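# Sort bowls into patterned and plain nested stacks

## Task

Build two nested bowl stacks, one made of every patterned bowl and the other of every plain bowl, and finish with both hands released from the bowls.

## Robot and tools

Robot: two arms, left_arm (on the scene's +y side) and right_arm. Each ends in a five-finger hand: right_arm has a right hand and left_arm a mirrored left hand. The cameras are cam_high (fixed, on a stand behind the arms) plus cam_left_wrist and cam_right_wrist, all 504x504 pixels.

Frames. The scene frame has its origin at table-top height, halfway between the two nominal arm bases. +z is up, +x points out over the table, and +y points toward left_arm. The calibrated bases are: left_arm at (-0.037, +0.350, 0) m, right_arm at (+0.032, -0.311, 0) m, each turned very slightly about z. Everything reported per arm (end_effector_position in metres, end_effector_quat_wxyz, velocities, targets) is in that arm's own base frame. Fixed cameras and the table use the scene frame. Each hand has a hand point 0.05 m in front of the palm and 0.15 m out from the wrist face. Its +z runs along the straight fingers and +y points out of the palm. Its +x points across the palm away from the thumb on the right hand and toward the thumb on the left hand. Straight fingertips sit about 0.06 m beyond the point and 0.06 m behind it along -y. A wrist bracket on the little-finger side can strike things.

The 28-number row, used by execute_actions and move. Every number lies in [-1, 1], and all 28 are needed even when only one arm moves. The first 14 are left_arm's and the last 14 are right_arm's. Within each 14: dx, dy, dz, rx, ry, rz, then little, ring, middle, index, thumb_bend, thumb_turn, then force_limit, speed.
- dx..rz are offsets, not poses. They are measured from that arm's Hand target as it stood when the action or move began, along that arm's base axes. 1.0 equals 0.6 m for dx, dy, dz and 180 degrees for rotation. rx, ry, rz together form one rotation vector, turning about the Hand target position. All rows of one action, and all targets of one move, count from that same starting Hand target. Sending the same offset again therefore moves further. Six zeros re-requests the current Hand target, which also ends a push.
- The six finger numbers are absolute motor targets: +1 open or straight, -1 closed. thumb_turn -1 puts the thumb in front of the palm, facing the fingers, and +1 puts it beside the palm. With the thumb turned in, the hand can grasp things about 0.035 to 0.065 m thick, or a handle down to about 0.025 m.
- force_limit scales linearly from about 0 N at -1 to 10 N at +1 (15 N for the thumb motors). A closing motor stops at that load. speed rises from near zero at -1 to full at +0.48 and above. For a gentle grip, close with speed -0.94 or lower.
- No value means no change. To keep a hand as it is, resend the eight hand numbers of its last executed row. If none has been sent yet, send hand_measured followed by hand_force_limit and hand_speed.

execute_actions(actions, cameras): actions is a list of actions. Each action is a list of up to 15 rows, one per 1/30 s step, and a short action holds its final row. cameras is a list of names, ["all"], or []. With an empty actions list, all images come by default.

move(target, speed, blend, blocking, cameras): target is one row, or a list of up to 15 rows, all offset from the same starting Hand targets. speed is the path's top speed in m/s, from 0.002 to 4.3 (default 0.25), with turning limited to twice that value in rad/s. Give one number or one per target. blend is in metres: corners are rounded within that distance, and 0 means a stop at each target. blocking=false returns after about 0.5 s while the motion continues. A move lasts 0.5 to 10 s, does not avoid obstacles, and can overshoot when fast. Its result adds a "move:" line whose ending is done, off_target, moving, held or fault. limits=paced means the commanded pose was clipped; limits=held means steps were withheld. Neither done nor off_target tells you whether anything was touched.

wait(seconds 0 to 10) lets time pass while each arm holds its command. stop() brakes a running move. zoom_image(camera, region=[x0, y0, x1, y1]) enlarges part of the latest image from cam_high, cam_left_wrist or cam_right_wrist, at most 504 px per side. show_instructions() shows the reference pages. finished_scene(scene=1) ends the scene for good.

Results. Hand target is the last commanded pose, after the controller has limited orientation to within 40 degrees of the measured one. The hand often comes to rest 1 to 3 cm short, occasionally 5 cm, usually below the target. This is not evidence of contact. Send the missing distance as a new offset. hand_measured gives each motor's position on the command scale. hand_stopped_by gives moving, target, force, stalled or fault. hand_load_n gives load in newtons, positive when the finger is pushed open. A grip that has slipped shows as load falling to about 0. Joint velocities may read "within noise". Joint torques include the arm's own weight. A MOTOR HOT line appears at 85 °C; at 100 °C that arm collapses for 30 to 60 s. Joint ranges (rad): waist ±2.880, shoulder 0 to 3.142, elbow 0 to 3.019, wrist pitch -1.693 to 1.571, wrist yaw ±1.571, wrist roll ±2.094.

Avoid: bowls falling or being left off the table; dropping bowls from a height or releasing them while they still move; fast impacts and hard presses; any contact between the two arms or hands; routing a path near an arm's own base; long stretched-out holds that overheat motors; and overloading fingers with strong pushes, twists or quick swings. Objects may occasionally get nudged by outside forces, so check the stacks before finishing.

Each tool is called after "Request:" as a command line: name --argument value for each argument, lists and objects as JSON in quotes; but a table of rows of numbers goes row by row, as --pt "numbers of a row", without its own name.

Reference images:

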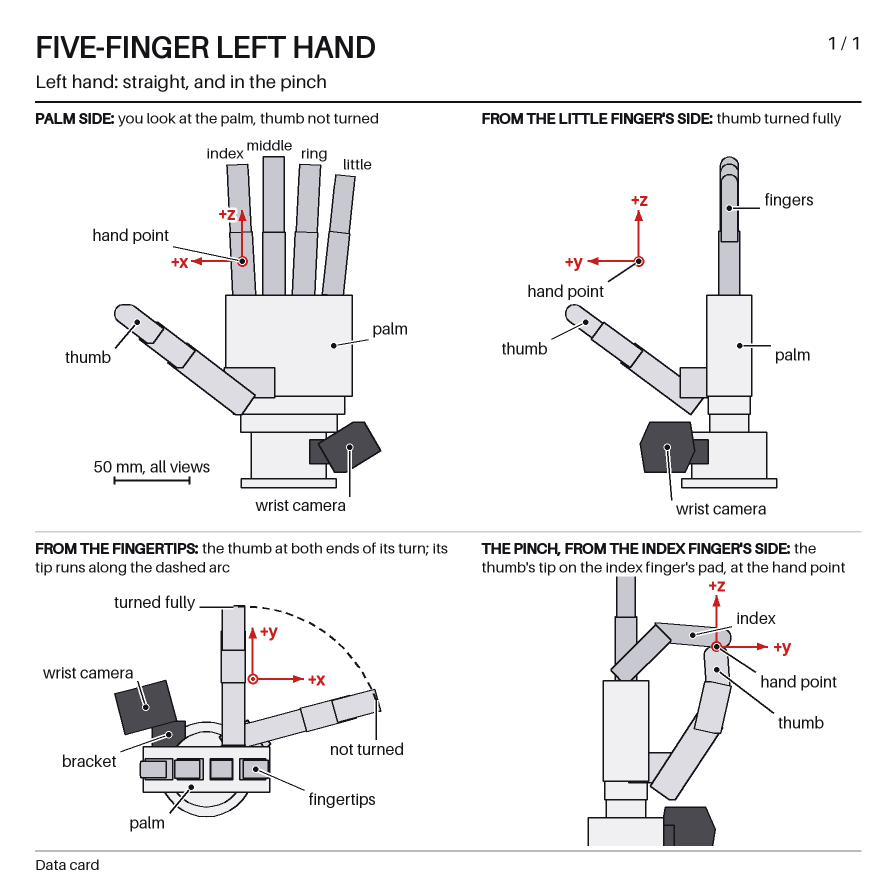

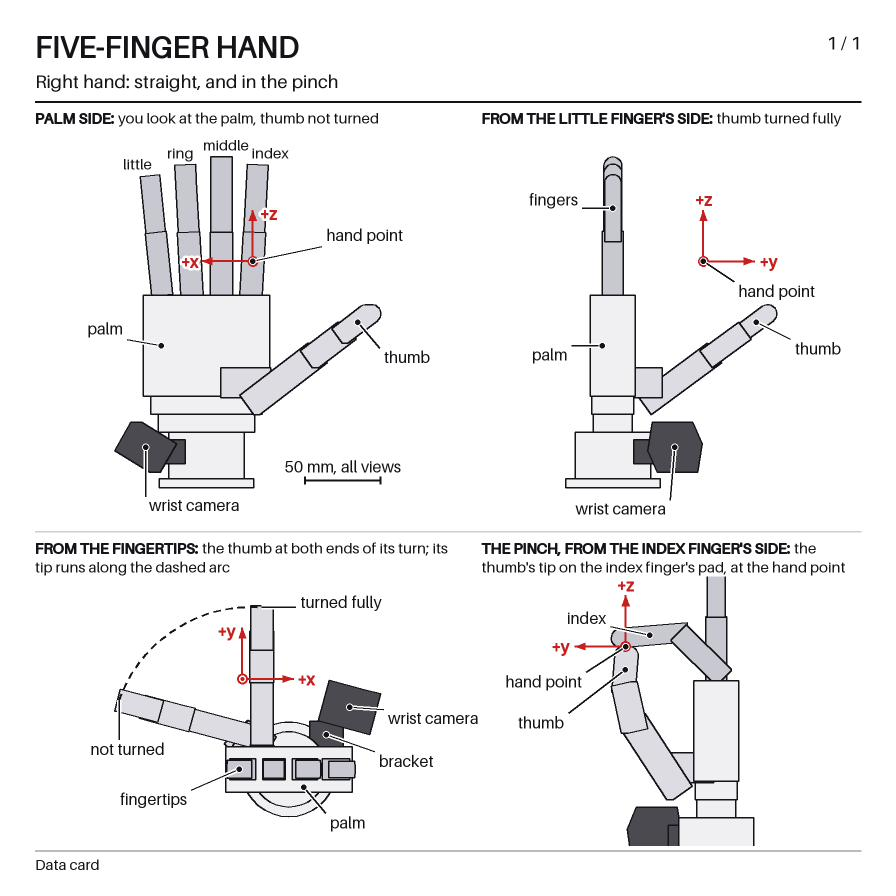

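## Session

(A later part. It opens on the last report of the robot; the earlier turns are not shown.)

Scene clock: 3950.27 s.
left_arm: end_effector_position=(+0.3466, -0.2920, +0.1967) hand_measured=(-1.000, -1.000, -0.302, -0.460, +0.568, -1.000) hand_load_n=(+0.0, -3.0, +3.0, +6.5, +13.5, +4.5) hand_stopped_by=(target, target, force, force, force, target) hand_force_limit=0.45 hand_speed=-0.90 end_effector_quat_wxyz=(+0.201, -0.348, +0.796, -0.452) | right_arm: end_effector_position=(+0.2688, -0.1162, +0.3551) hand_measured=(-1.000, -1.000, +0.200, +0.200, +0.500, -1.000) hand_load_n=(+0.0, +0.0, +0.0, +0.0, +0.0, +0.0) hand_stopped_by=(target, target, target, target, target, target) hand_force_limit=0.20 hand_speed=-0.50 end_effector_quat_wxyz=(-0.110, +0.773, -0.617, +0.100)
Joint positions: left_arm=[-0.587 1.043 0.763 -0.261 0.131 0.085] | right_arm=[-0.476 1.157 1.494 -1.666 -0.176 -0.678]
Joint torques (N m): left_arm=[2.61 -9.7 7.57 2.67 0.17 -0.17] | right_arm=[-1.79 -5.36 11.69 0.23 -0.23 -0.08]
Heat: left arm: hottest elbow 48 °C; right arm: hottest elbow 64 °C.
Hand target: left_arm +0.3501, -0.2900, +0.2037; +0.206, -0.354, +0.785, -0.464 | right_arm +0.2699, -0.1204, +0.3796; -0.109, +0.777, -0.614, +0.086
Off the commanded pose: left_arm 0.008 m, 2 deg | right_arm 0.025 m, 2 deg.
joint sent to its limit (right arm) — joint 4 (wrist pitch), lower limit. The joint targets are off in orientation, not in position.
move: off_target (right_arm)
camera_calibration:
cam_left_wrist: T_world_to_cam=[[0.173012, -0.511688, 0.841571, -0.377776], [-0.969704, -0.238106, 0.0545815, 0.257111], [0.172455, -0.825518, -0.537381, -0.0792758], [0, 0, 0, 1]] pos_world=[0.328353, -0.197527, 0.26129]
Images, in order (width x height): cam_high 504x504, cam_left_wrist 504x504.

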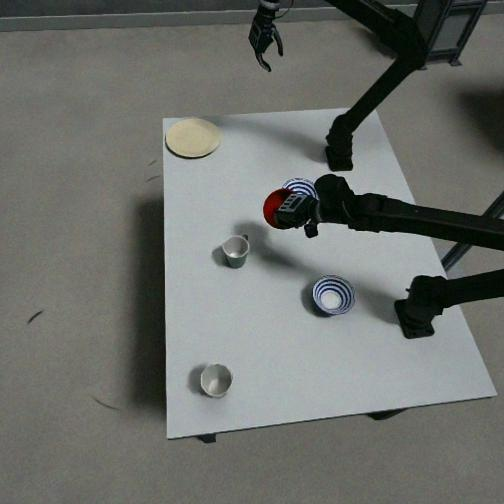

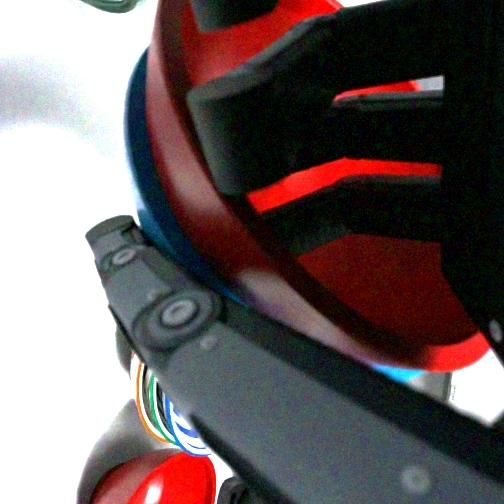

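Request:
zoom_image --camera "cam_left_wrist" --region '[120, 0, 504, 384]'

Scaled by 1.312 from the camera's 504x504 image, which has a finer 720x720 frame.

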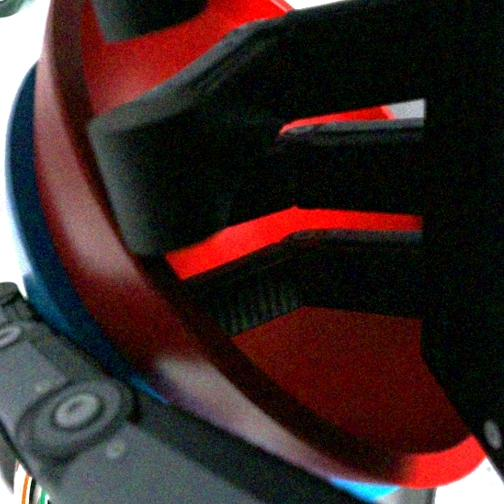

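Request:
move --target '[0.02,-0.02,0,-0.055,-0.063,0,-1,-1,-0.7,-0.7,-0.2,-1,0.45,-0.9,0,0,0,0,0,0,-1,-1,0.2,0.2,0.5,-1,0.2,-0.5]' --speed 0.12 --cameras '["cam_left_wrist","cam_high"]'

Request:
zoom_image --camera "cam_high" --region '[240, 170, 330, 260]'

Scene clock: 4034.63 s.
left_arm: end_effector_position=(+0.3586, -0.3046, +0.1990) hand_measured=(-1.000, -1.000, -0.302, -0.460, +0.568, -1.000) hand_load_n=(+0.0, -3.5, +3.5, +6.0, +14.0, +4.5) hand_stopped_by=(target, target, force, force, force, target) hand_force_limit=0.45 hand_speed=-0.90 end_effector_quat_wxyz=(+0.248, -0.317, +0.729, -0.554) | right_arm: end_effector_position=(+0.2688, -0.1162, +0.3551) hand_measured=(-1.000, -1.000, +0.200, +0.200, +0.500, -1.000) hand_load_n=(+0.0, +0.0, -0.5, +0.0, +0.0, +0.0) hand_stopped_by=(target, target, target, target, target, target) hand_force_limit=0.20 hand_speed=-0.50 end_effector_quat_wxyz=(-0.110, +0.773, -0.617, +0.100)
Joint positions: left_arm=[-0.584 1.029 0.593 0.167 0.149 0.052] | right_arm=[-0.476 1.157 1.494 -1.666 -0.176 -0.678]
Joint torques (N m): left_arm=[2.32 -8.18 7.36 2.91 0.11 -0.19] | right_arm=[-1.67 -5.19 11.69 0.2 -0.22 -0.06]
Heat: left arm: hottest elbow 44 °C; right arm: hottest elbow 65 °C.
Hand target: left_arm +0.3619, -0.3021, +0.2036; +0.251, -0.323, +0.718, -0.563 | right_arm +0.2699, -0.1204, +0.3796; -0.109, +0.777, -0.614, +0.086
Off the commanded pose: left_arm 0.006 m, 2 deg | right_arm 0.025 m, 2 deg.
joint sent to its limit (right arm) — joint 4 (wrist pitch), lower limit. The joint targets are off in orientation, not in position.
move: off_target (right_arm)
camera_calibration:
cam_left_wrist: T_world_to_cam=[[-0.00765077, -0.351843, 0.936028, -0.29359], [-0.965339, -0.241615, -0.0987107, 0.293416], [0.260889, -0.904339, -0.337799, -0.185985], [0, 0, 0, 1]] pos_world=[0.329521, -0.200597, 0.240946]
Images, in order (width x height): cam_high 504x504, cam_left_wrist 504x504.

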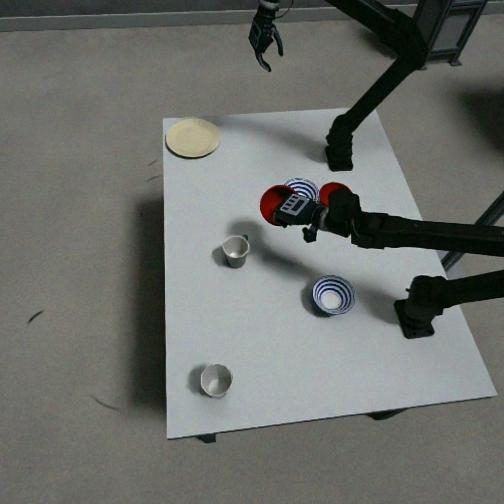

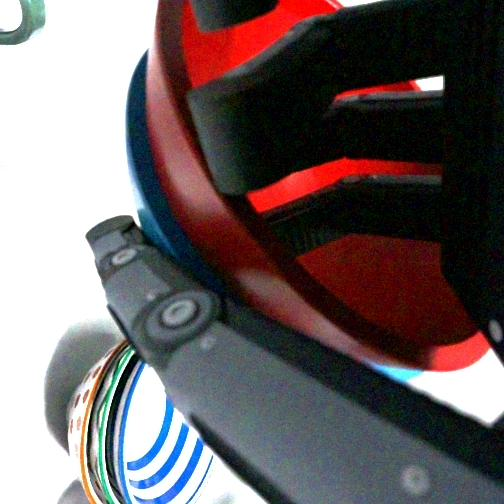

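Scaled by 5.600 from the camera's 504x504 image, which has a finer 720x720 frame.

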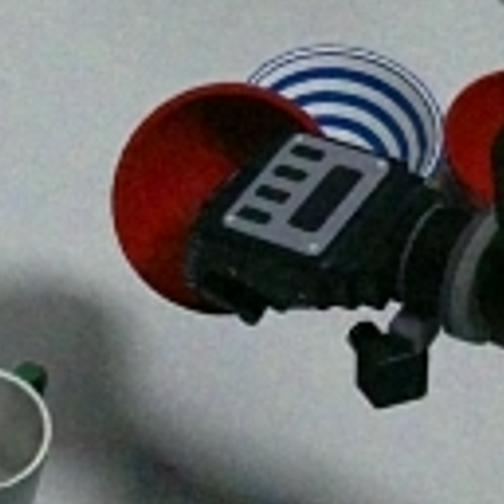

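Request:
move --target '[0.0,0.0,0.0,0.207,-0.0626,0,-1,-1,-0.7,-0.7,-0.2,-1,0.45,-0.9,0,0,0,0,0,0,-1,-1,0.2,0.2,0.5,-1,0.2,-0.5]' --speed 0.12 --cameras '["cam_left_wrist","cam_high"]'

Request:
zoom_image --camera "cam_high" --region '[240, 170, 330, 260]'

Scene clock: 4097.57 s.
left_arm: end_effector_position=(+0.3484, -0.2830, +0.1694) hand_measured=(-1.000, -1.000, -0.302, -0.460, +0.568, -1.000) hand_load_n=(+0.0, -3.0, +3.5, +5.5, +13.5, +4.5) hand_stopped_by=(target, target, force, force, force, target) hand_force_limit=0.45 hand_speed=-0.90 end_effector_quat_wxyz=(+0.395, -0.176, +0.846, -0.312) | right_arm: end_effector_position=(+0.2688, -0.1162, +0.3551) hand_measured=(-1.000, -1.000, +0.200, +0.200, +0.500, -1.000) hand_load_n=(+0.0, +0.0, +0.0, +0.0, +0.0, -0.5) hand_stopped_by=(target, target, target, target, target, target) hand_force_limit=0.20 hand_speed=-0.50 end_effector_quat_wxyz=(-0.110, +0.773, -0.617, +0.100)
Joint positions: left_arm=[-0.819 1.074 0.713 -0.182 -0.308 0.515] | right_arm=[-0.476 1.157 1.494 -1.666 -0.176 -0.678]
Joint torques (N m): left_arm=[1.08 -8.47 12.52 1.47 -0.31 0.12] | right_arm=[-1.96 -5.19 11.7 0.23 -0.23 -0.07]
Heat: left arm: hottest elbow 42 °C; right arm: hottest elbow 65 °C.
Hand target: left_arm +0.3620, -0.3019, +0.2036; +0.409, -0.170, +0.832, -0.332 | right_arm +0.2699, -0.1204, +0.3796; -0.109, +0.777, -0.614, +0.086
Off the commanded pose: left_arm 0.041 m, 3 deg | right_arm 0.025 m, 2 deg.
joint sent to its limit (right arm) — joint 4 (wrist pitch), lower limit. The joint targets are off in orientation, not in position.
move: off_target (left_arm, right_arm)
camera_calibration:
cam_left_wrist: T_world_to_cam=[[-0.128003, -0.847567, 0.51502, -0.285475], [-0.92543, -0.0846651, -0.36934, 0.362235], [0.356644, -0.523892, -0.773526, -0.0255985], [0, 0, 0, 1]] pos_world=[0.307811, -0.224701, 0.261012]
Images, in order (width x height): cam_high 504x504, cam_left_wrist 504x504.

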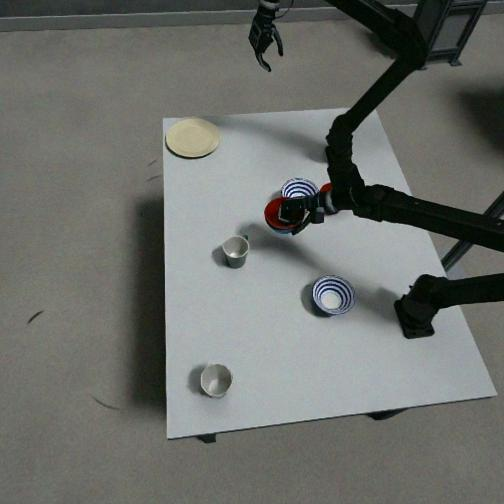

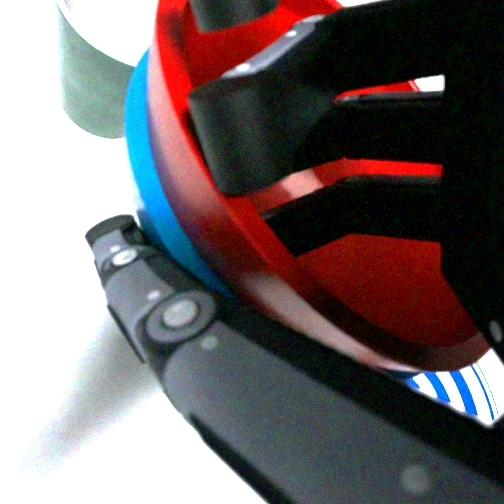

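Scaled by 5.600 from the camera's 504x504 image, which has a finer 720x720 frame.

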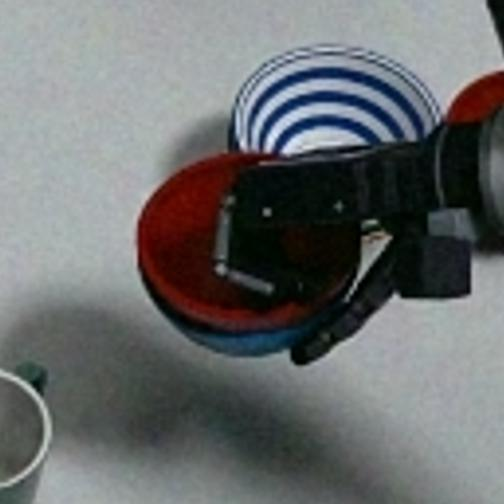

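Request:
move --target '[0.0,0.0,-0.185,0,0,0,-1,-1,-0.7,-0.7,-0.2,-1,0.45,-0.9,0,0,0,0,0,0,-1,-1,0.2,0.2,0.5,-1,0.2,-0.5]' --speed 0.07 --cameras '["cam_left_wrist","cam_high"]'

Request:
zoom_image --camera "cam_high" --region '[240, 170, 330, 260]'

Scene clock: 4129.17 s.
left_arm: end_effector_position=(+0.3627, -0.2981, +0.0911) hand_measured=(-1.000, -1.000, -0.302, -0.460, +0.568, -1.000) hand_load_n=(+0.0, -3.0, +4.0, +5.5, +13.5, +4.5) hand_stopped_by=(target, target, force, force, force, target) hand_force_limit=0.45 hand_speed=-0.90 end_effector_quat_wxyz=(+0.405, -0.178, +0.835, -0.327) | right_arm: end_effector_position=(+0.2688, -0.1162, +0.3551) hand_measured=(-1.000, -1.000, +0.200, +0.200, +0.500, -1.000) hand_load_n=(+0.0, +0.0, +0.0, +0.0, +0.0, +0.0) hand_stopped_by=(target, target, target, target, target, target) hand_force_limit=0.20 hand_speed=-0.50 end_effector_quat_wxyz=(-0.110, +0.773, -0.617, +0.100)
Joint positions: left_arm=[-0.819 1.264 0.594 0.168 -0.309 0.516] | right_arm=[-0.476 1.157 1.494 -1.666 -0.176 -0.678]
Joint torques (N m): left_arm=[1.08 -10.34 6.5 2.67 -0.24 0.11] | right_arm=[-1.85 -5.25 11.74 0.28 -0.23 -0.09]
Heat: left arm: hottest elbow 50 °C; right arm: hottest elbow 65 °C.
Hand target: left_arm +0.3619, -0.3020, +0.0926; +0.409, -0.170, +0.832, -0.332 | right_arm +0.2699, -0.1204, +0.3796; -0.109, +0.777, -0.614, +0.086
Off the commanded pose: left_arm 0.004 m, 1 deg | right_arm 0.025 m, 2 deg.
joint sent to its limit (right arm) — joint 4 (wrist pitch), lower limit. The joint targets are off in orientation, not in position.
move: off_target (right_arm)
camera_calibration:
cam_left_wrist: T_world_to_cam=[[-0.142868, -0.832312, 0.535579, -0.248007], [-0.914617, -0.0957738, -0.392815, 0.340274], [0.378239, -0.545971, -0.747564, -0.115939], [0, 0, 0, 1]] pos_world=[0.319641, -0.23713, 0.17982]
Images, in order (width x height): cam_high 504x504, cam_left_wrist 504x504.

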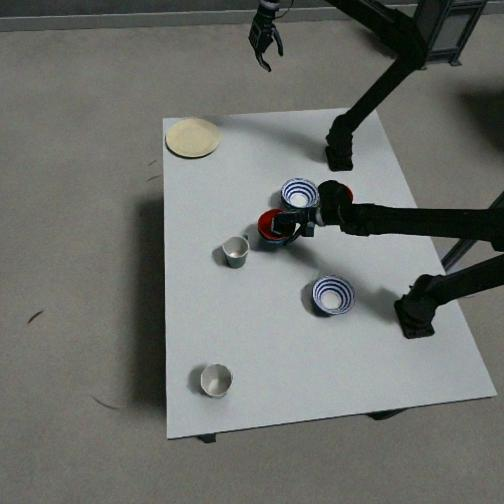

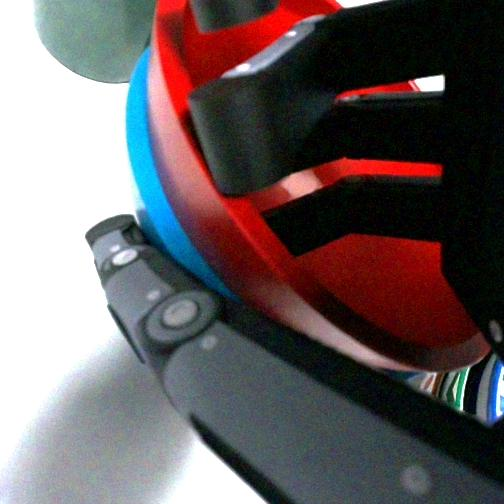

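Scaled by 5.600 from the camera's 504x504 image, which has a finer 720x720 frame.

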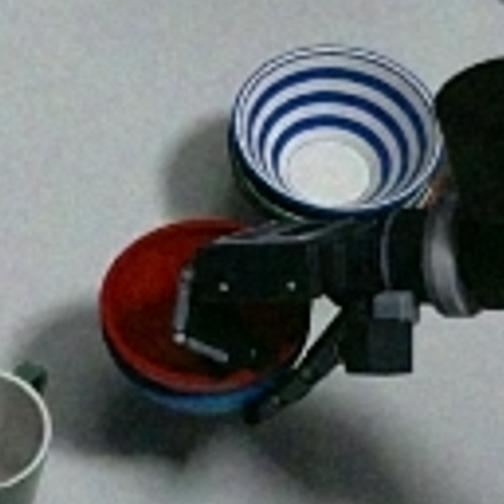

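Request:
move --target '[0.0,0.0,-0.05,0,0,0,-1,-1,-0.7,-0.7,-0.2,-1,0.45,-0.9,0,0,0,0,0,0,-1,-1,0.2,0.2,0.5,-1,0.2,-0.5]' --speed 0.05 --cameras '["cam_left_wrist","cam_high"]'

Request:
zoom_image --camera "cam_high" --region '[240, 170, 330, 260]'

Scene clock: 4147.73 s.
left_arm: end_effector_position=(+0.3632, -0.2987, +0.0623) hand_measured=(-1.000, -1.000, -0.302, -0.460, +0.568, -1.000) hand_load_n=(+0.0, -3.0, +3.5, +5.5, +14.0, +4.5) hand_stopped_by=(target, target, force, force, force, target) hand_force_limit=0.45 hand_speed=-0.90 end_effector_quat_wxyz=(+0.405, -0.178, +0.835, -0.328) | right_arm: end_effector_position=(+0.2688, -0.1162, +0.3551) hand_measured=(-1.000, -1.000, +0.200, +0.200, +0.500, -1.000) hand_load_n=(+0.0, +0.0, +0.0, +0.0, +0.5, +0.0) hand_stopped_by=(target, target, target, target, target, target) hand_force_limit=0.20 hand_speed=-0.50 end_effector_quat_wxyz=(-0.110, +0.773, -0.617, +0.100)
Joint positions: left_arm=[-0.819 1.339 0.557 0.283 -0.309 0.516] | right_arm=[-0.476 1.157 1.494 -1.666 -0.176 -0.678]
Joint torques (N m): left_arm=[0.97 -10.58 5.94 2.65 -0.24 0.1] | right_arm=[-1.85 -5.07 11.67 0.27 -0.22 -0.07]
Heat: left arm: hottest elbow 47 °C; right arm: hottest elbow 65 °C.
Hand target: left_arm +0.3620, -0.3020, +0.0627; +0.409, -0.170, +0.832, -0.332 | right_arm +0.2699, -0.1204, +0.3796; -0.109, +0.777, -0.614, +0.086
Off the commanded pose: left_arm 0.004 m, 1 deg | right_arm 0.025 m, 2 deg.
joint sent to its limit (right arm) — joint 4 (wrist pitch), lower limit. The joint targets are off in orientation, not in position.
move: off_target (right_arm)
camera_calibration:
cam_left_wrist: T_world_to_cam=[[-0.144301, -0.831231, 0.536873, -0.232239], [-0.913757, -0.0962906, -0.394684, 0.328997], [0.379769, -0.547525, -0.745648, -0.139099], [0, 0, 0, 1]] pos_world=[0.319936, -0.237525, 0.150814]
Images, in order (width x height): cam_high 504x504, cam_left_wrist 504x504.

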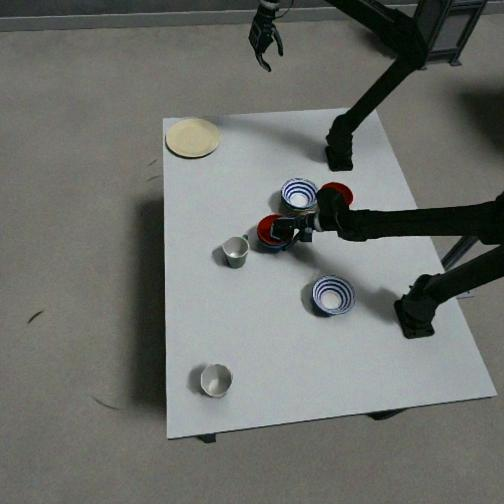

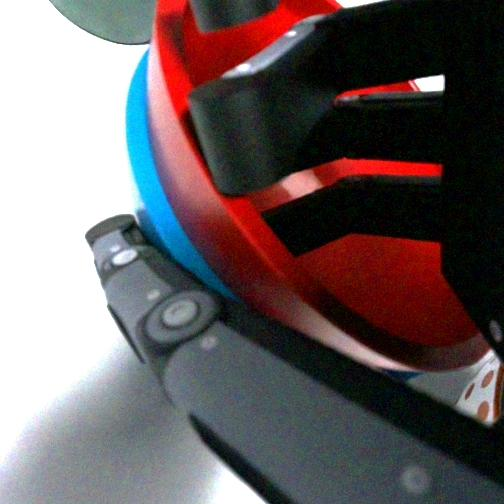

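Scaled by 5.600 from the camera's 504x504 image, which has a finer 720x720 frame.

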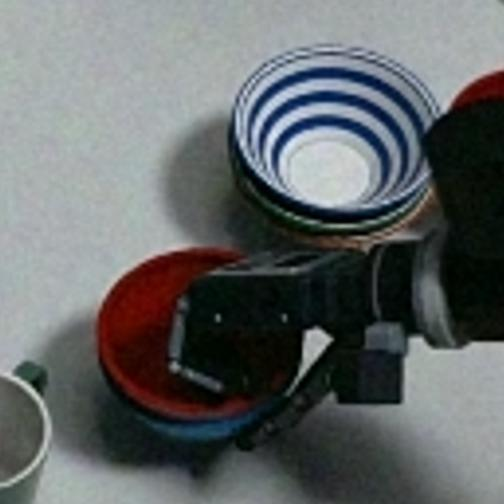

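Request:
move --target '[0.0,0.0,-0.0167,0,0,0,-1,-1,-0.7,-0.7,-0.2,-1,0.45,-0.9,0,0,0,0,0,0,-1,-1,0.2,0.2,0.5,-1,0.2,-0.5]' --speed 0.04 --cameras '["cam_left_wrist","cam_high"]'

Request:
zoom_image --camera "cam_high" --region '[240, 170, 330, 260]'

Scene clock: 4158.40 s.
left_arm: end_effector_position=(+0.3635, -0.2990, +0.0531) hand_measured=(-1.000, -1.000, -0.302, -0.460, +0.568, -1.000) hand_load_n=(+0.0, -3.0, +3.5, +5.5, +13.5, +4.5) hand_stopped_by=(target, target, force, force, force, target) hand_force_limit=0.45 hand_speed=-0.90 end_effector_quat_wxyz=(+0.406, -0.178, +0.834, -0.329) | right_arm: end_effector_position=(+0.2688, -0.1162, +0.3551) hand_measured=(-1.000, -1.000, +0.200, +0.200, +0.500, -1.000) hand_load_n=(+0.0, +0.0, +0.0, +0.0, +0.0, +0.0) hand_stopped_by=(target, target, target, target, target, target) hand_force_limit=0.20 hand_speed=-0.50 end_effector_quat_wxyz=(-0.110, +0.773, -0.617, +0.100)
Joint positions: left_arm=[-0.819 1.366 0.546 0.323 -0.309 0.516] | right_arm=[-0.476 1.157 1.494 -1.666 -0.176 -0.678]
Joint torques (N m): left_arm=[0.97 -10.58 5.74 2.66 -0.24 0.1] | right_arm=[-1.85 -5.48 11.71 0.27 -0.22 -0.08]
Heat: left arm: hottest elbow 45 °C; right arm: hottest elbow 65 °C.
Hand target: left_arm +0.3620, -0.3021, +0.0527; +0.409, -0.170, +0.832, -0.333 | right_arm +0.2699, -0.1204, +0.3796; -0.109, +0.777, -0.614, +0.086
Off the commanded pose: left_arm 0.003 m, 1 deg | right_arm 0.025 m, 2 deg.
joint sent to its limit (right arm) — joint 4 (wrist pitch), lower limit. The joint targets are off in orientation, not in position.
move: off_target (right_arm)
camera_calibration:
cam_left_wrist: T_world_to_cam=[[-0.14495, -0.830463, 0.537886, -0.227078], [-0.913253, -0.0968937, -0.395702, 0.325285], [0.380733, -0.548583, -0.744378, -0.147033], [0, 0, 0, 1]] pos_world=[0.320133, -0.237721, 0.141409]
Images, in order (width x height): cam_high 504x504, cam_left_wrist 504x504.

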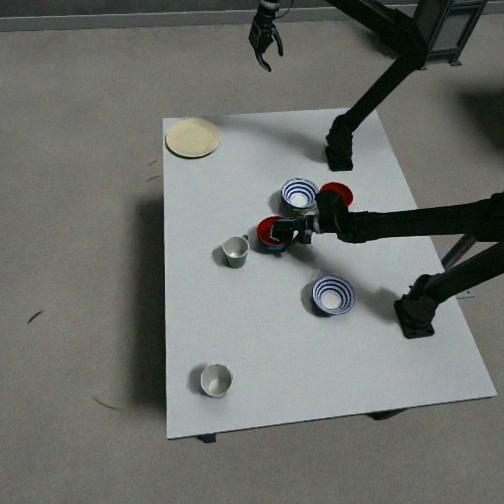

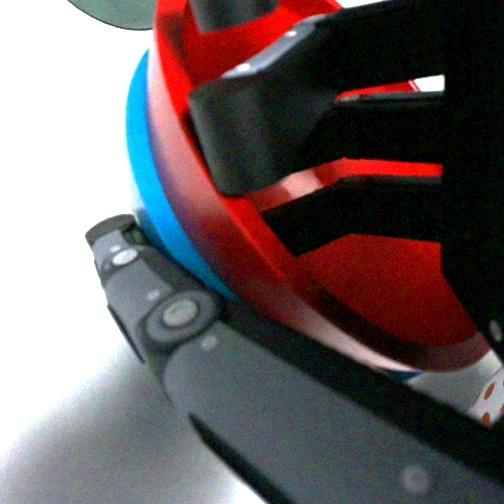

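Scaled by 5.600 from the camera's 504x504 image, which has a finer 720x720 frame.

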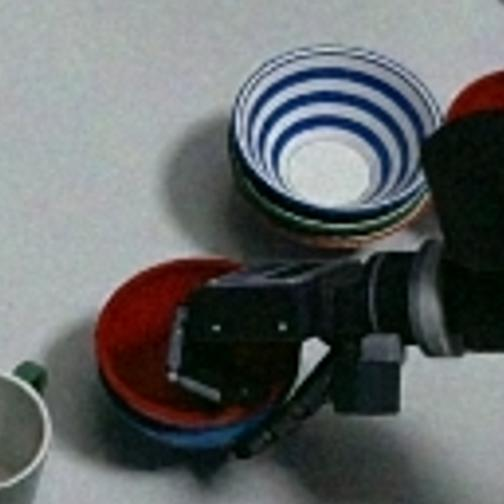

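Request:
move --target '[0.0,0.0,-0.0133,0,0,0,-1,-1,-0.7,-0.7,-0.2,-1,0.45,-0.9,0,0,0,0,0,0,-1,-1,0.2,0.2,0.5,-1,0.2,-0.5]' --speed 0.04 --cameras '["cam_left_wrist","cam_high"]'

Request:
zoom_image --camera "cam_high" --region '[240, 190, 310, 260]'

Scene clock: 4167.33 s.
left_arm: end_effector_position=(+0.3655, -0.3009, +0.0504) hand_measured=(-1.000, -1.000, -0.302, -0.460, +0.568, -1.000) hand_load_n=(+0.0, -3.5, +3.5, +5.5, +13.5, +4.5) hand_stopped_by=(target, target, force, force, force, target) hand_force_limit=0.45 hand_speed=-0.90 end_effector_quat_wxyz=(+0.409, -0.178, +0.831, -0.333) | right_arm: end_effector_position=(+0.2688, -0.1162, +0.3551) hand_measured=(-1.000, -1.000, +0.200, +0.200, +0.500, -1.000) hand_load_n=(+0.0, +0.0, +0.0, +0.0, +0.0, +0.0) hand_stopped_by=(target, target, target, target, target, target) hand_force_limit=0.20 hand_speed=-0.50 end_effector_quat_wxyz=(-0.110, +0.773, -0.617, +0.100)
Joint positions: left_arm=[-0.819 1.383 0.541 0.358 -0.309 0.518] | right_arm=[-0.476 1.157 1.494 -1.666 -0.176 -0.678]
Joint torques (N m): left_arm=[1.08 -10.23 5.44 2.58 -0.23 0.1] | right_arm=[-1.73 -5.07 11.69 0.31 -0.23 -0.07]
Heat: left arm: hottest elbow 43 °C; right arm: hottest elbow 65 °C.
Hand target: left_arm +0.3620, -0.3020, +0.0446; +0.409, -0.170, +0.832, -0.332 | right_arm +0.2699, -0.1204, +0.3796; -0.109, +0.777, -0.614, +0.086
Off the commanded pose: left_arm 0.007 m, 1 deg | right_arm 0.025 m, 2 deg.
joint sent to its limit (right arm) — joint 4 (wrist pitch), lower limit. The joint targets are off in orientation, not in position.
move: off_target (right_arm)
camera_calibration:
cam_left_wrist: T_world_to_cam=[[-0.150486, -0.825558, 0.543882, -0.223742], [-0.909276, -0.100353, -0.403913, 0.323755], [0.388034, -0.555323, -0.735558, -0.155906], [0, 0, 0, 1]] pos_world=[0.32121, -0.2388, 0.13778]
Images, in order (width x height): cam_high 504x504, cam_left_wrist 504x504.

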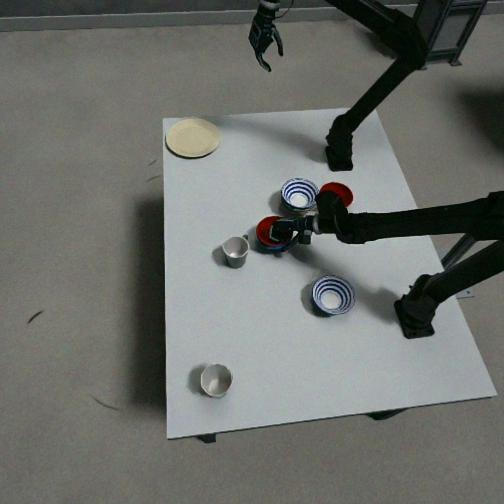

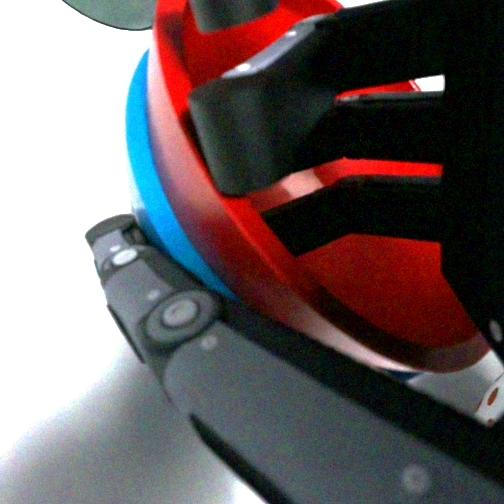

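Scaled by 7.200 from the camera's 504x504 image, which has a finer 720x720 frame.

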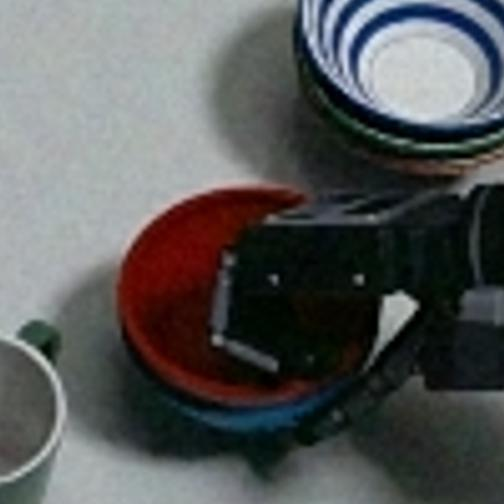

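Request:
move --target '[0.0,0.0,0.004,0,0,0,-1,-1,0.3,0.3,0.6,-1,0.45,-0.9,0,0,0,0,0,0,-1,-1,0.2,0.2,0.5,-1,0.2,-0.5]' --speed 0.04 --cameras '["cam_left_wrist","cam_high"]'

Request:
zoom_image --camera "cam_high" --region '[240, 190, 310, 260]'

Scene clock: 4200.97 s.
left_arm: end_effector_position=(+0.3659, -0.3013, +0.0512) hand_measured=(-1.000, -1.000, +0.300, +0.300, +0.600, -1.000) hand_load_n=(+0.0, +0.0, +0.0, +0.0, +0.0, +0.0) hand_stopped_by=(target, target, target, target, target, target) hand_force_limit=0.45 hand_speed=-0.90 end_effector_quat_wxyz=(+0.410, -0.178, +0.830, -0.335) | right_arm: end_effector_position=(+0.2688, -0.1162, +0.3551) hand_measured=(-1.000, -1.000, +0.200, +0.200, +0.500, -1.000) hand_load_n=(+0.0, +0.0, +0.0, +0.0, +0.0, +0.0) hand_stopped_by=(target, target, target, target, target, target) hand_force_limit=0.20 hand_speed=-0.50 end_effector_quat_wxyz=(-0.110, +0.773, -0.617, +0.100)
Joint positions: left_arm=[-0.819 1.383 0.541 0.362 -0.309 0.518] | right_arm=[-0.476 1.157 1.494 -1.666 -0.176 -0.678]
Joint torques (N m): left_arm=[0.97 -10.7 5.59 2 -0.22 0.07] | right_arm=[-1.9 -5.07 11.73 0.27 -0.23 -0.08]
Heat: left arm: hottest elbow 40 °C; right arm: hottest elbow 65 °C.
Hand target: left_arm +0.3620, -0.3020, +0.0470; +0.409, -0.170, +0.832, -0.332 | right_arm +0.2699, -0.1204, +0.3796; -0.109, +0.777, -0.614, +0.086
Off the commanded pose: left_arm 0.006 m, 1 deg | right_arm 0.025 m, 2 deg.
joint sent to its limit (right arm) — joint 4 (wrist pitch), lower limit. The joint targets are off in orientation, not in position.
move: off_target (right_arm)
camera_calibration:
cam_left_wrist: T_world_to_cam=[[-0.152126, -0.82421, 0.545468, -0.223495], [-0.908179, -0.10118, -0.406168, 0.323963], [0.389959, -0.557172, -0.733138, -0.157162], [0, 0, 0, 1]] pos_world=[0.321504, -0.238994, 0.138272]
Images, in order (width x height): cam_high 504x504, cam_left_wrist 504x504.

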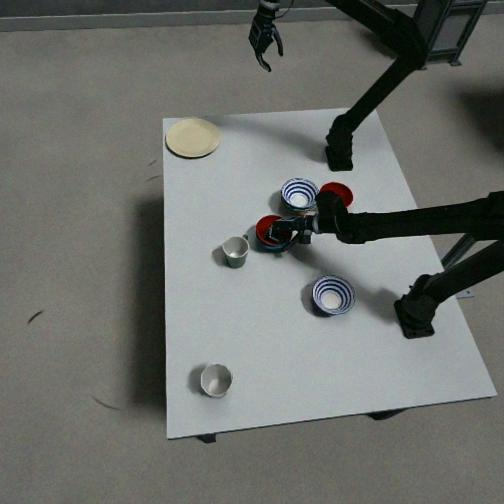

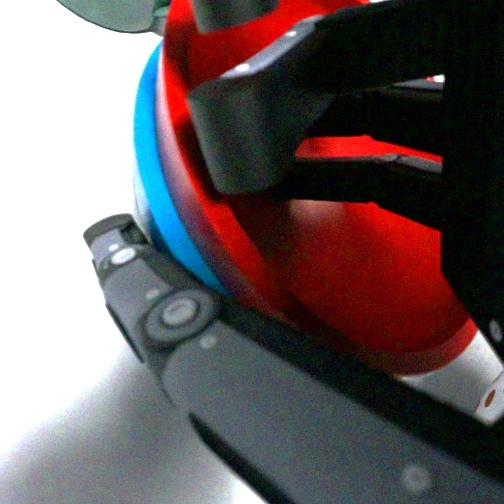

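Scaled by 7.200 from the camera's 504x504 image, which has a finer 720x720 frame.

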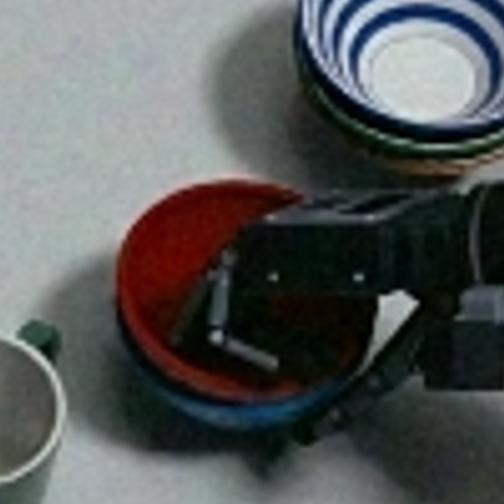

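Request:
move --pt "-0.03 0.02 0.07 0 0 0 -1 -1 0.3 0.3 0.7 -1 0.45 -0.9 0 0 0 0 0 0 -1 -1 0.2 0.2 0.5 -1 0.2 -0.5" --pt "-0.12 0.08 0.25 0 0 0 -1 -1 0.3 0.3 0.7 -1 0.45 -0.9 0 0 0 0 0 0 -1 -1 0.2 0.2 0.5 -1 0.2 -0.5" --speed 0.06 --blend 0.015 --cameras '["cam_left_wrist","cam_high"]'

Request:
zoom_image --camera "cam_high" --region '[240, 190, 310, 260]'

Scene clock: 4216.33 s.
left_arm: end_effector_position=(+0.2846, -0.2396, +0.1683) hand_measured=(-1.000, -1.000, +0.300, +0.300, +0.700, -1.000) hand_load_n=(+0.0, +0.0, +0.0, +0.0, +0.0, +0.0) hand_stopped_by=(target, target, target, target, target, target) hand_force_limit=0.45 hand_speed=-0.90 end_effector_quat_wxyz=(+0.403, -0.167, +0.844, -0.311) | right_arm: end_effector_position=(+0.2688, -0.1162, +0.3551) hand_measured=(-1.000, -1.000, +0.200, +0.200, +0.500, -1.000) hand_load_n=(+0.0, +0.0, +0.0, +0.0, +0.0, +0.0) hand_stopped_by=(target, target, target, target, target, target) hand_force_limit=0.20 hand_speed=-0.50 end_effector_quat_wxyz=(-0.110, +0.773, -0.617, +0.100)
Joint positions: left_arm=[-0.897 0.819 0.565 -0.29 -0.379 0.498] | right_arm=[-0.476 1.157 1.494 -1.666 -0.176 -0.678]
Joint torques (N m): left_arm=[1.03 -5.3 11.81 1.17 -0.32 -0.11] | right_arm=[-1.85 -5.19 11.71 0.31 -0.25 -0.08]
Heat: left arm: hottest elbow 40 °C; right arm: hottest elbow 65 °C.
Hand target: left_arm +0.2900, -0.2541, +0.1971; +0.409, -0.170, +0.832, -0.333 | right_arm +0.2699, -0.1204, +0.3796; -0.109, +0.777, -0.614, +0.086
Off the commanded pose: left_arm 0.033 m, 3 deg | right_arm 0.025 m, 2 deg.
joint sent to its limit (right arm) — joint 4 (wrist pitch), lower limit. The joint targets are off in orientation, not in position.
move: off_target (left_arm, right_arm)
camera_calibration:
cam_left_wrist: T_world_to_cam=[[-0.146411, -0.851875, 0.502865, -0.250022], [-0.918418, -0.0718053, -0.389041, 0.310845], [0.367523, -0.5188, -0.771863, 0.0168377], [0, 0, 0, 1]] pos_world=[0.242691, -0.181932, 0.259655]
Images, in order (width x height): cam_high 504x504, cam_left_wrist 504x504.

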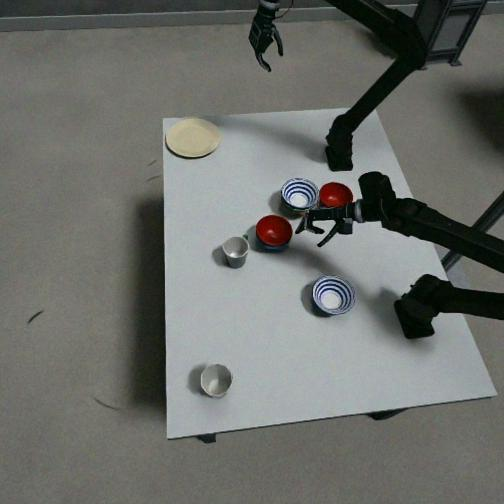

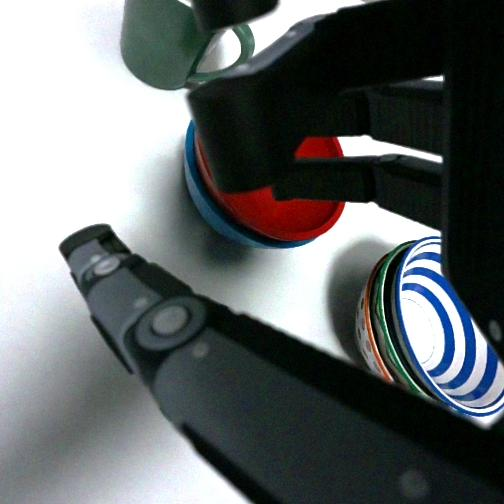

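Scaled by 7.200 from the camera's 504x504 image, which has a finer 720x720 frame.

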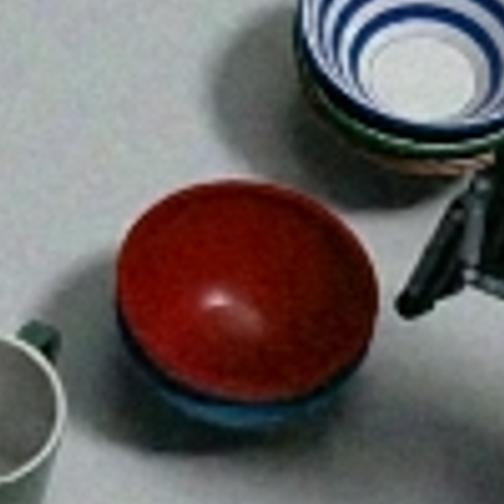

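Request:
move --pt "0 0.11 0.02 0.019 0.145 0.042 -1 -1 0.2 0.2 0.5 -1 -0.2 -0.5 0 0.4007 -0.133 0 0 0.12 -1 -1 0.2 0.2 0.5 -1 -0.2 -0.5" --pt "0 0.2235 0.02 0.0385 0.2906 0.0843 -1 -1 0.2 0.2 0.5 -1 -0.2 -0.5 -0.308 0.717 -0.3 0 0 0.372 -1 -1 0.2 0.2 0.5 -1 -0.2 -0.5" --speed 0.2 --blend 0.05 --cameras '["all"]'

Scene clock: 4266.37 s.
left_arm: end_effector_position=(+0.2744, -0.1179, +0.1921) hand_measured=(-1.000, -1.000, +0.200, +0.200, +0.500, -1.000) hand_load_n=(+0.0, +0.0, +0.0, +0.0, +0.0, +0.0) hand_stopped_by=(target, target, target, target, target, target) hand_force_limit=-0.20 hand_speed=-0.50 end_effector_quat_wxyz=(+0.037, -0.382, +0.917, -0.108) | right_arm: end_effector_position=(+0.0858, +0.3060, +0.2042) hand_measured=(-1.000, -1.000, +0.200, +0.200, +0.500, -1.000) hand_load_n=(+0.0, +0.0, +0.0, +0.0, +0.0, +0.0) hand_stopped_by=(target, target, target, target, target, target) hand_force_limit=-0.20 hand_speed=-0.50 end_effector_quat_wxyz=(-0.139, +0.987, -0.083, +0.011)
Joint positions: left_arm=[-0.324 1.154 1.056 -1.272 0.114 0.445] | right_arm=[1.206 1.141 1.077 -1.233 -0.055 -0.19]
Joint torques (N m): left_arm=[2.26 -8.35 11.08 -0.08 0.15 0.04] | right_arm=[0.03 -3.19 7.43 1.29 0.01 0.08]
Heat: left arm: hottest elbow 49 °C; right arm: hottest elbow 64 °C.
Hand target: left_arm +0.2900, -0.1199, +0.2090; +0.050, -0.380, +0.916, -0.120 | right_arm +0.0851, +0.3097, +0.1995; -0.139, +0.987, -0.083, +0.011
Off the commanded pose: left_arm 0.023 m, 2 deg | right_arm 0.006 m, 0 deg.
move: off_target (left_arm)
camera_calibration:
cam_left_wrist: T_world_to_cam=[[0.486777, -0.837919, 0.246861, -0.282706], [-0.822665, -0.344723, 0.452094, 0.0995417], [-0.293719, -0.423152, -0.85713, 0.311188], [0, 0, 0, 1]] pos_world=[0.310906, -0.07089, 0.291516]
cam_right_wrist: T_world_to_cam=[[0.106219, -0.953939, -0.280567, 0.341535], [-0.88465, -0.219491, 0.411361, 0.0636576], [-0.453995, 0.204509, -0.867217, 0.270448], [0, 0, 0, 1]] pos_world=[0.142819, 0.284467, 0.304174]

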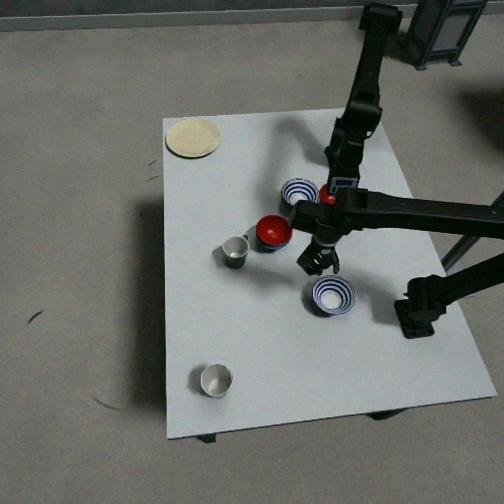

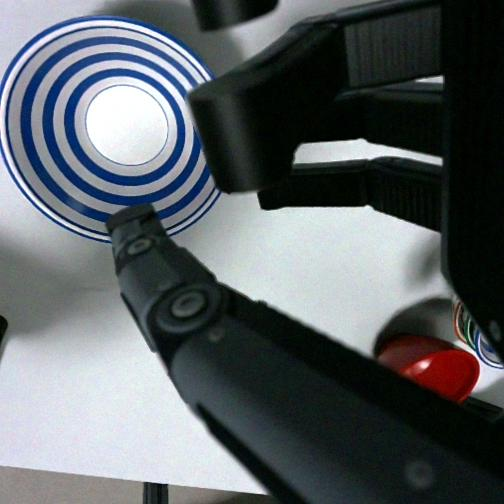

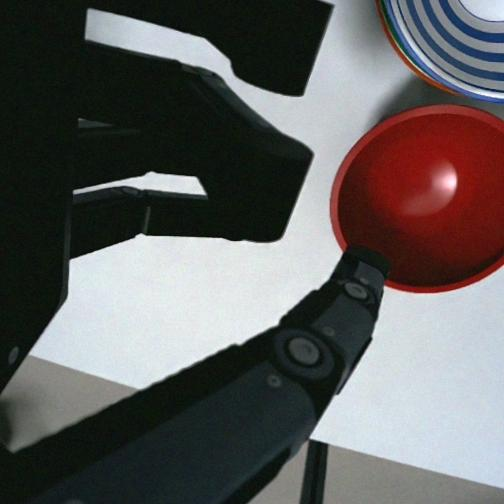

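Request:
move --target '[0.010,-0.0352,-0.2067,0,0,0,-1,-1,0.2,0.2,0.5,-1,-0.2,-0.5,-0.0335,-0.0245,-0.1908,0,0,0,-1,-1,0.2,0.2,0.5,-1,-0.2,-0.5]' --speed 0.1 --cameras '["cam_left_wrist","cam_right_wrist"]'

Scene clock: 4320.83 s.
left_arm: end_effector_position=(+0.2995, -0.1380, +0.0919) hand_measured=(-1.000, -1.000, +0.200, +0.200, +0.500, -1.000) hand_load_n=(+0.0, +0.0, +0.0, +0.0, +0.0, +0.0) hand_stopped_by=(target, target, target, target, target, target) hand_force_limit=-0.20 hand_speed=-0.50 end_effector_quat_wxyz=(+0.054, -0.379, +0.916, -0.123) | right_arm: end_effector_position=(+0.0687, +0.2917, +0.0896) hand_measured=(-1.000, -1.000, +0.200, +0.200, +0.500, -1.000) hand_load_n=(+0.0, +0.0, +0.0, +0.0, +0.0, +0.0) hand_stopped_by=(target, target, target, target, target, target) hand_force_limit=-0.20 hand_speed=-0.50 end_effector_quat_wxyz=(-0.139, +0.986, -0.087, +0.012)
Joint positions: left_arm=[-0.357 1.273 0.882 -0.932 0.106 0.417] | right_arm=[1.241 1.157 0.78 -0.918 -0.043 -0.148]
Joint torques (N m): left_arm=[0.85 -10.11 6.3 0.83 -0.05 -0.12] | right_arm=[0.32 -3.31 7.02 1.29 0.02 0.1]
Heat: left arm: hottest elbow 49 °C; right arm: hottest elbow 55 °C.
Hand target: left_arm +0.2960, -0.1410, +0.0850; +0.050, -0.379, +0.916, -0.120 | right_arm +0.0649, +0.2949, +0.0850; -0.138, +0.987, -0.083, +0.011
Off the commanded pose: left_arm 0.008 m, 1 deg | right_arm 0.007 m, 0 deg.
move: done
camera_calibration:
cam_left_wrist: T_world_to_cam=[[0.472854, -0.835921, 0.278649, -0.285531], [-0.842308, -0.335972, 0.421473, 0.168451], [-0.2587, -0.434004, -0.862969, 0.212715], [0, 0, 0, 1]] pos_world=[0.331932, -0.0897672, 0.192131]
cam_right_wrist: T_world_to_cam=[[0.0986689, -0.954495, -0.281432, 0.298342], [-0.886566, -0.212762, 0.410771, 0.090862], [-0.451957, 0.208978, -0.867216, 0.164819], [0, 0, 0, 1]] pos_world=[0.125609, 0.269654, 0.189574]
Images, in order (width x height): cam_left_wrist 504x504, cam_right_wrist 504x504.

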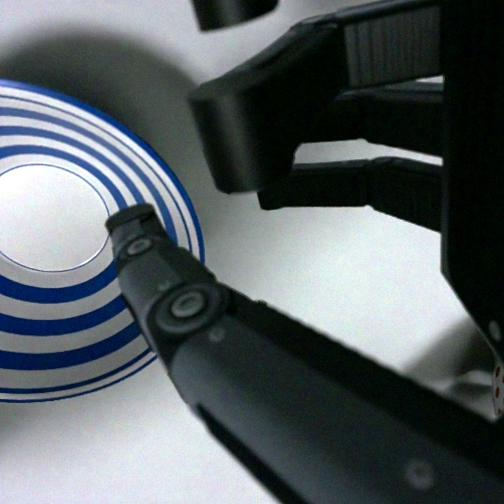

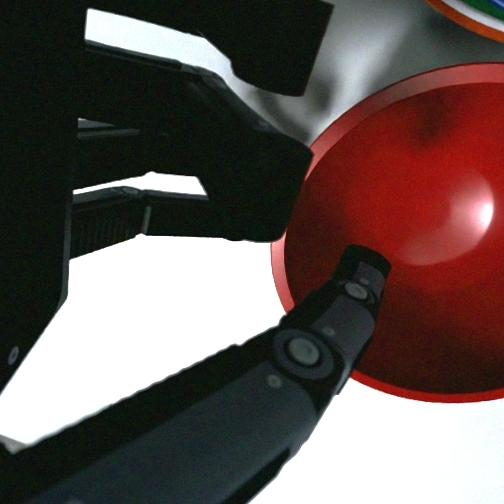

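Request:
move --target '[-0.0192,0.0,-0.085,0,0,0,-1,-1,0.1,0.1,0.45,-1,-0.2,-0.5,-0.0037,-0.0048,-0.07,0,0,0,-1,-1,0.1,0.1,0.45,-1,-0.2,-0.5]' --speed 0.06 --cameras '["cam_left_wrist","cam_right_wrist"]'

Scene clock: 4376.87 s.
left_arm: end_effector_position=(+0.2891, -0.1385, +0.0420) hand_measured=(-1.000, -1.000, +0.100, +0.100, +0.450, -1.000) hand_load_n=(+0.0, +0.0, +0.0, +0.5, +0.5, +0.0) hand_stopped_by=(target, target, target, target, target, target) hand_force_limit=-0.20 hand_speed=-0.50 end_effector_quat_wxyz=(+0.055, -0.379, +0.915, -0.124) | right_arm: end_effector_position=(+0.0671, +0.2904, +0.0486) hand_measured=(-1.000, -1.000, +0.100, +0.100, +0.450, -1.000) hand_load_n=(+0.0, +0.0, +0.0, +0.0, +0.0, +0.0) hand_stopped_by=(target, target, target, target, target, target) hand_force_limit=-0.20 hand_speed=-0.50 end_effector_quat_wxyz=(-0.141, +0.986, -0.087, +0.012)
Joint positions: left_arm=[-0.368 1.314 0.772 -0.777 0.103 0.404] | right_arm=[1.244 1.207 0.7 -0.784 -0.042 -0.145]
Joint torques (N m): left_arm=[0.79 -9.58 5.74 0.96 -0.04 -0.09] | right_arm=[0.32 -3.43 6.46 1.33 0.02 0.09]
Heat: left arm: hottest elbow 42 °C; right arm: hottest elbow 53 °C.
Hand target: left_arm +0.2845, -0.1411, +0.0341; +0.050, -0.379, +0.916, -0.120 | right_arm +0.0627, +0.2921, +0.0430; -0.138, +0.987, -0.083, +0.011
Off the commanded pose: left_arm 0.010 m, 1 deg | right_arm 0.007 m, 1 deg.
move: done
camera_calibration:
cam_left_wrist: T_world_to_cam=[[0.472989, -0.835073, 0.280954, -0.267104], [-0.843073, -0.33633, 0.419656, 0.180835], [-0.25595, -0.435357, -0.863107, 0.165768], [0, 0, 0, 1]] pos_world=[0.321223, -0.0900631, 0.14223]
cam_right_wrist: T_world_to_cam=[[0.0988358, -0.953653, -0.284213, 0.285707], [-0.88706, -0.213865, 0.409128, 0.106385], [-0.450949, 0.211677, -0.867086, 0.127894], [0, 0, 0, 1]] pos_world=[0.123806, 0.268145, 0.148572]
Images, in order (width x height): cam_left_wrist 504x504, cam_right_wrist 504x504.

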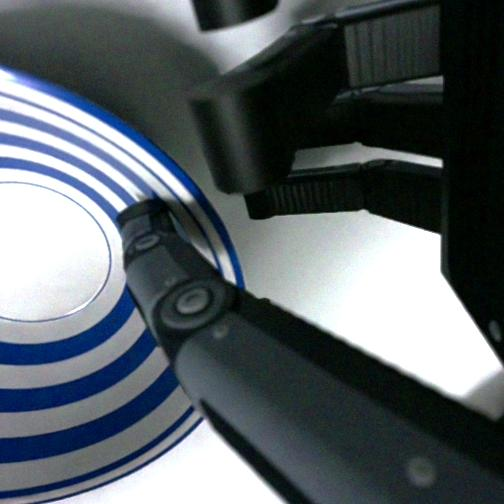

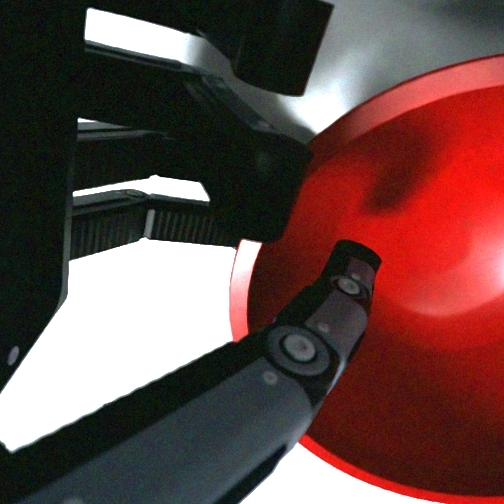

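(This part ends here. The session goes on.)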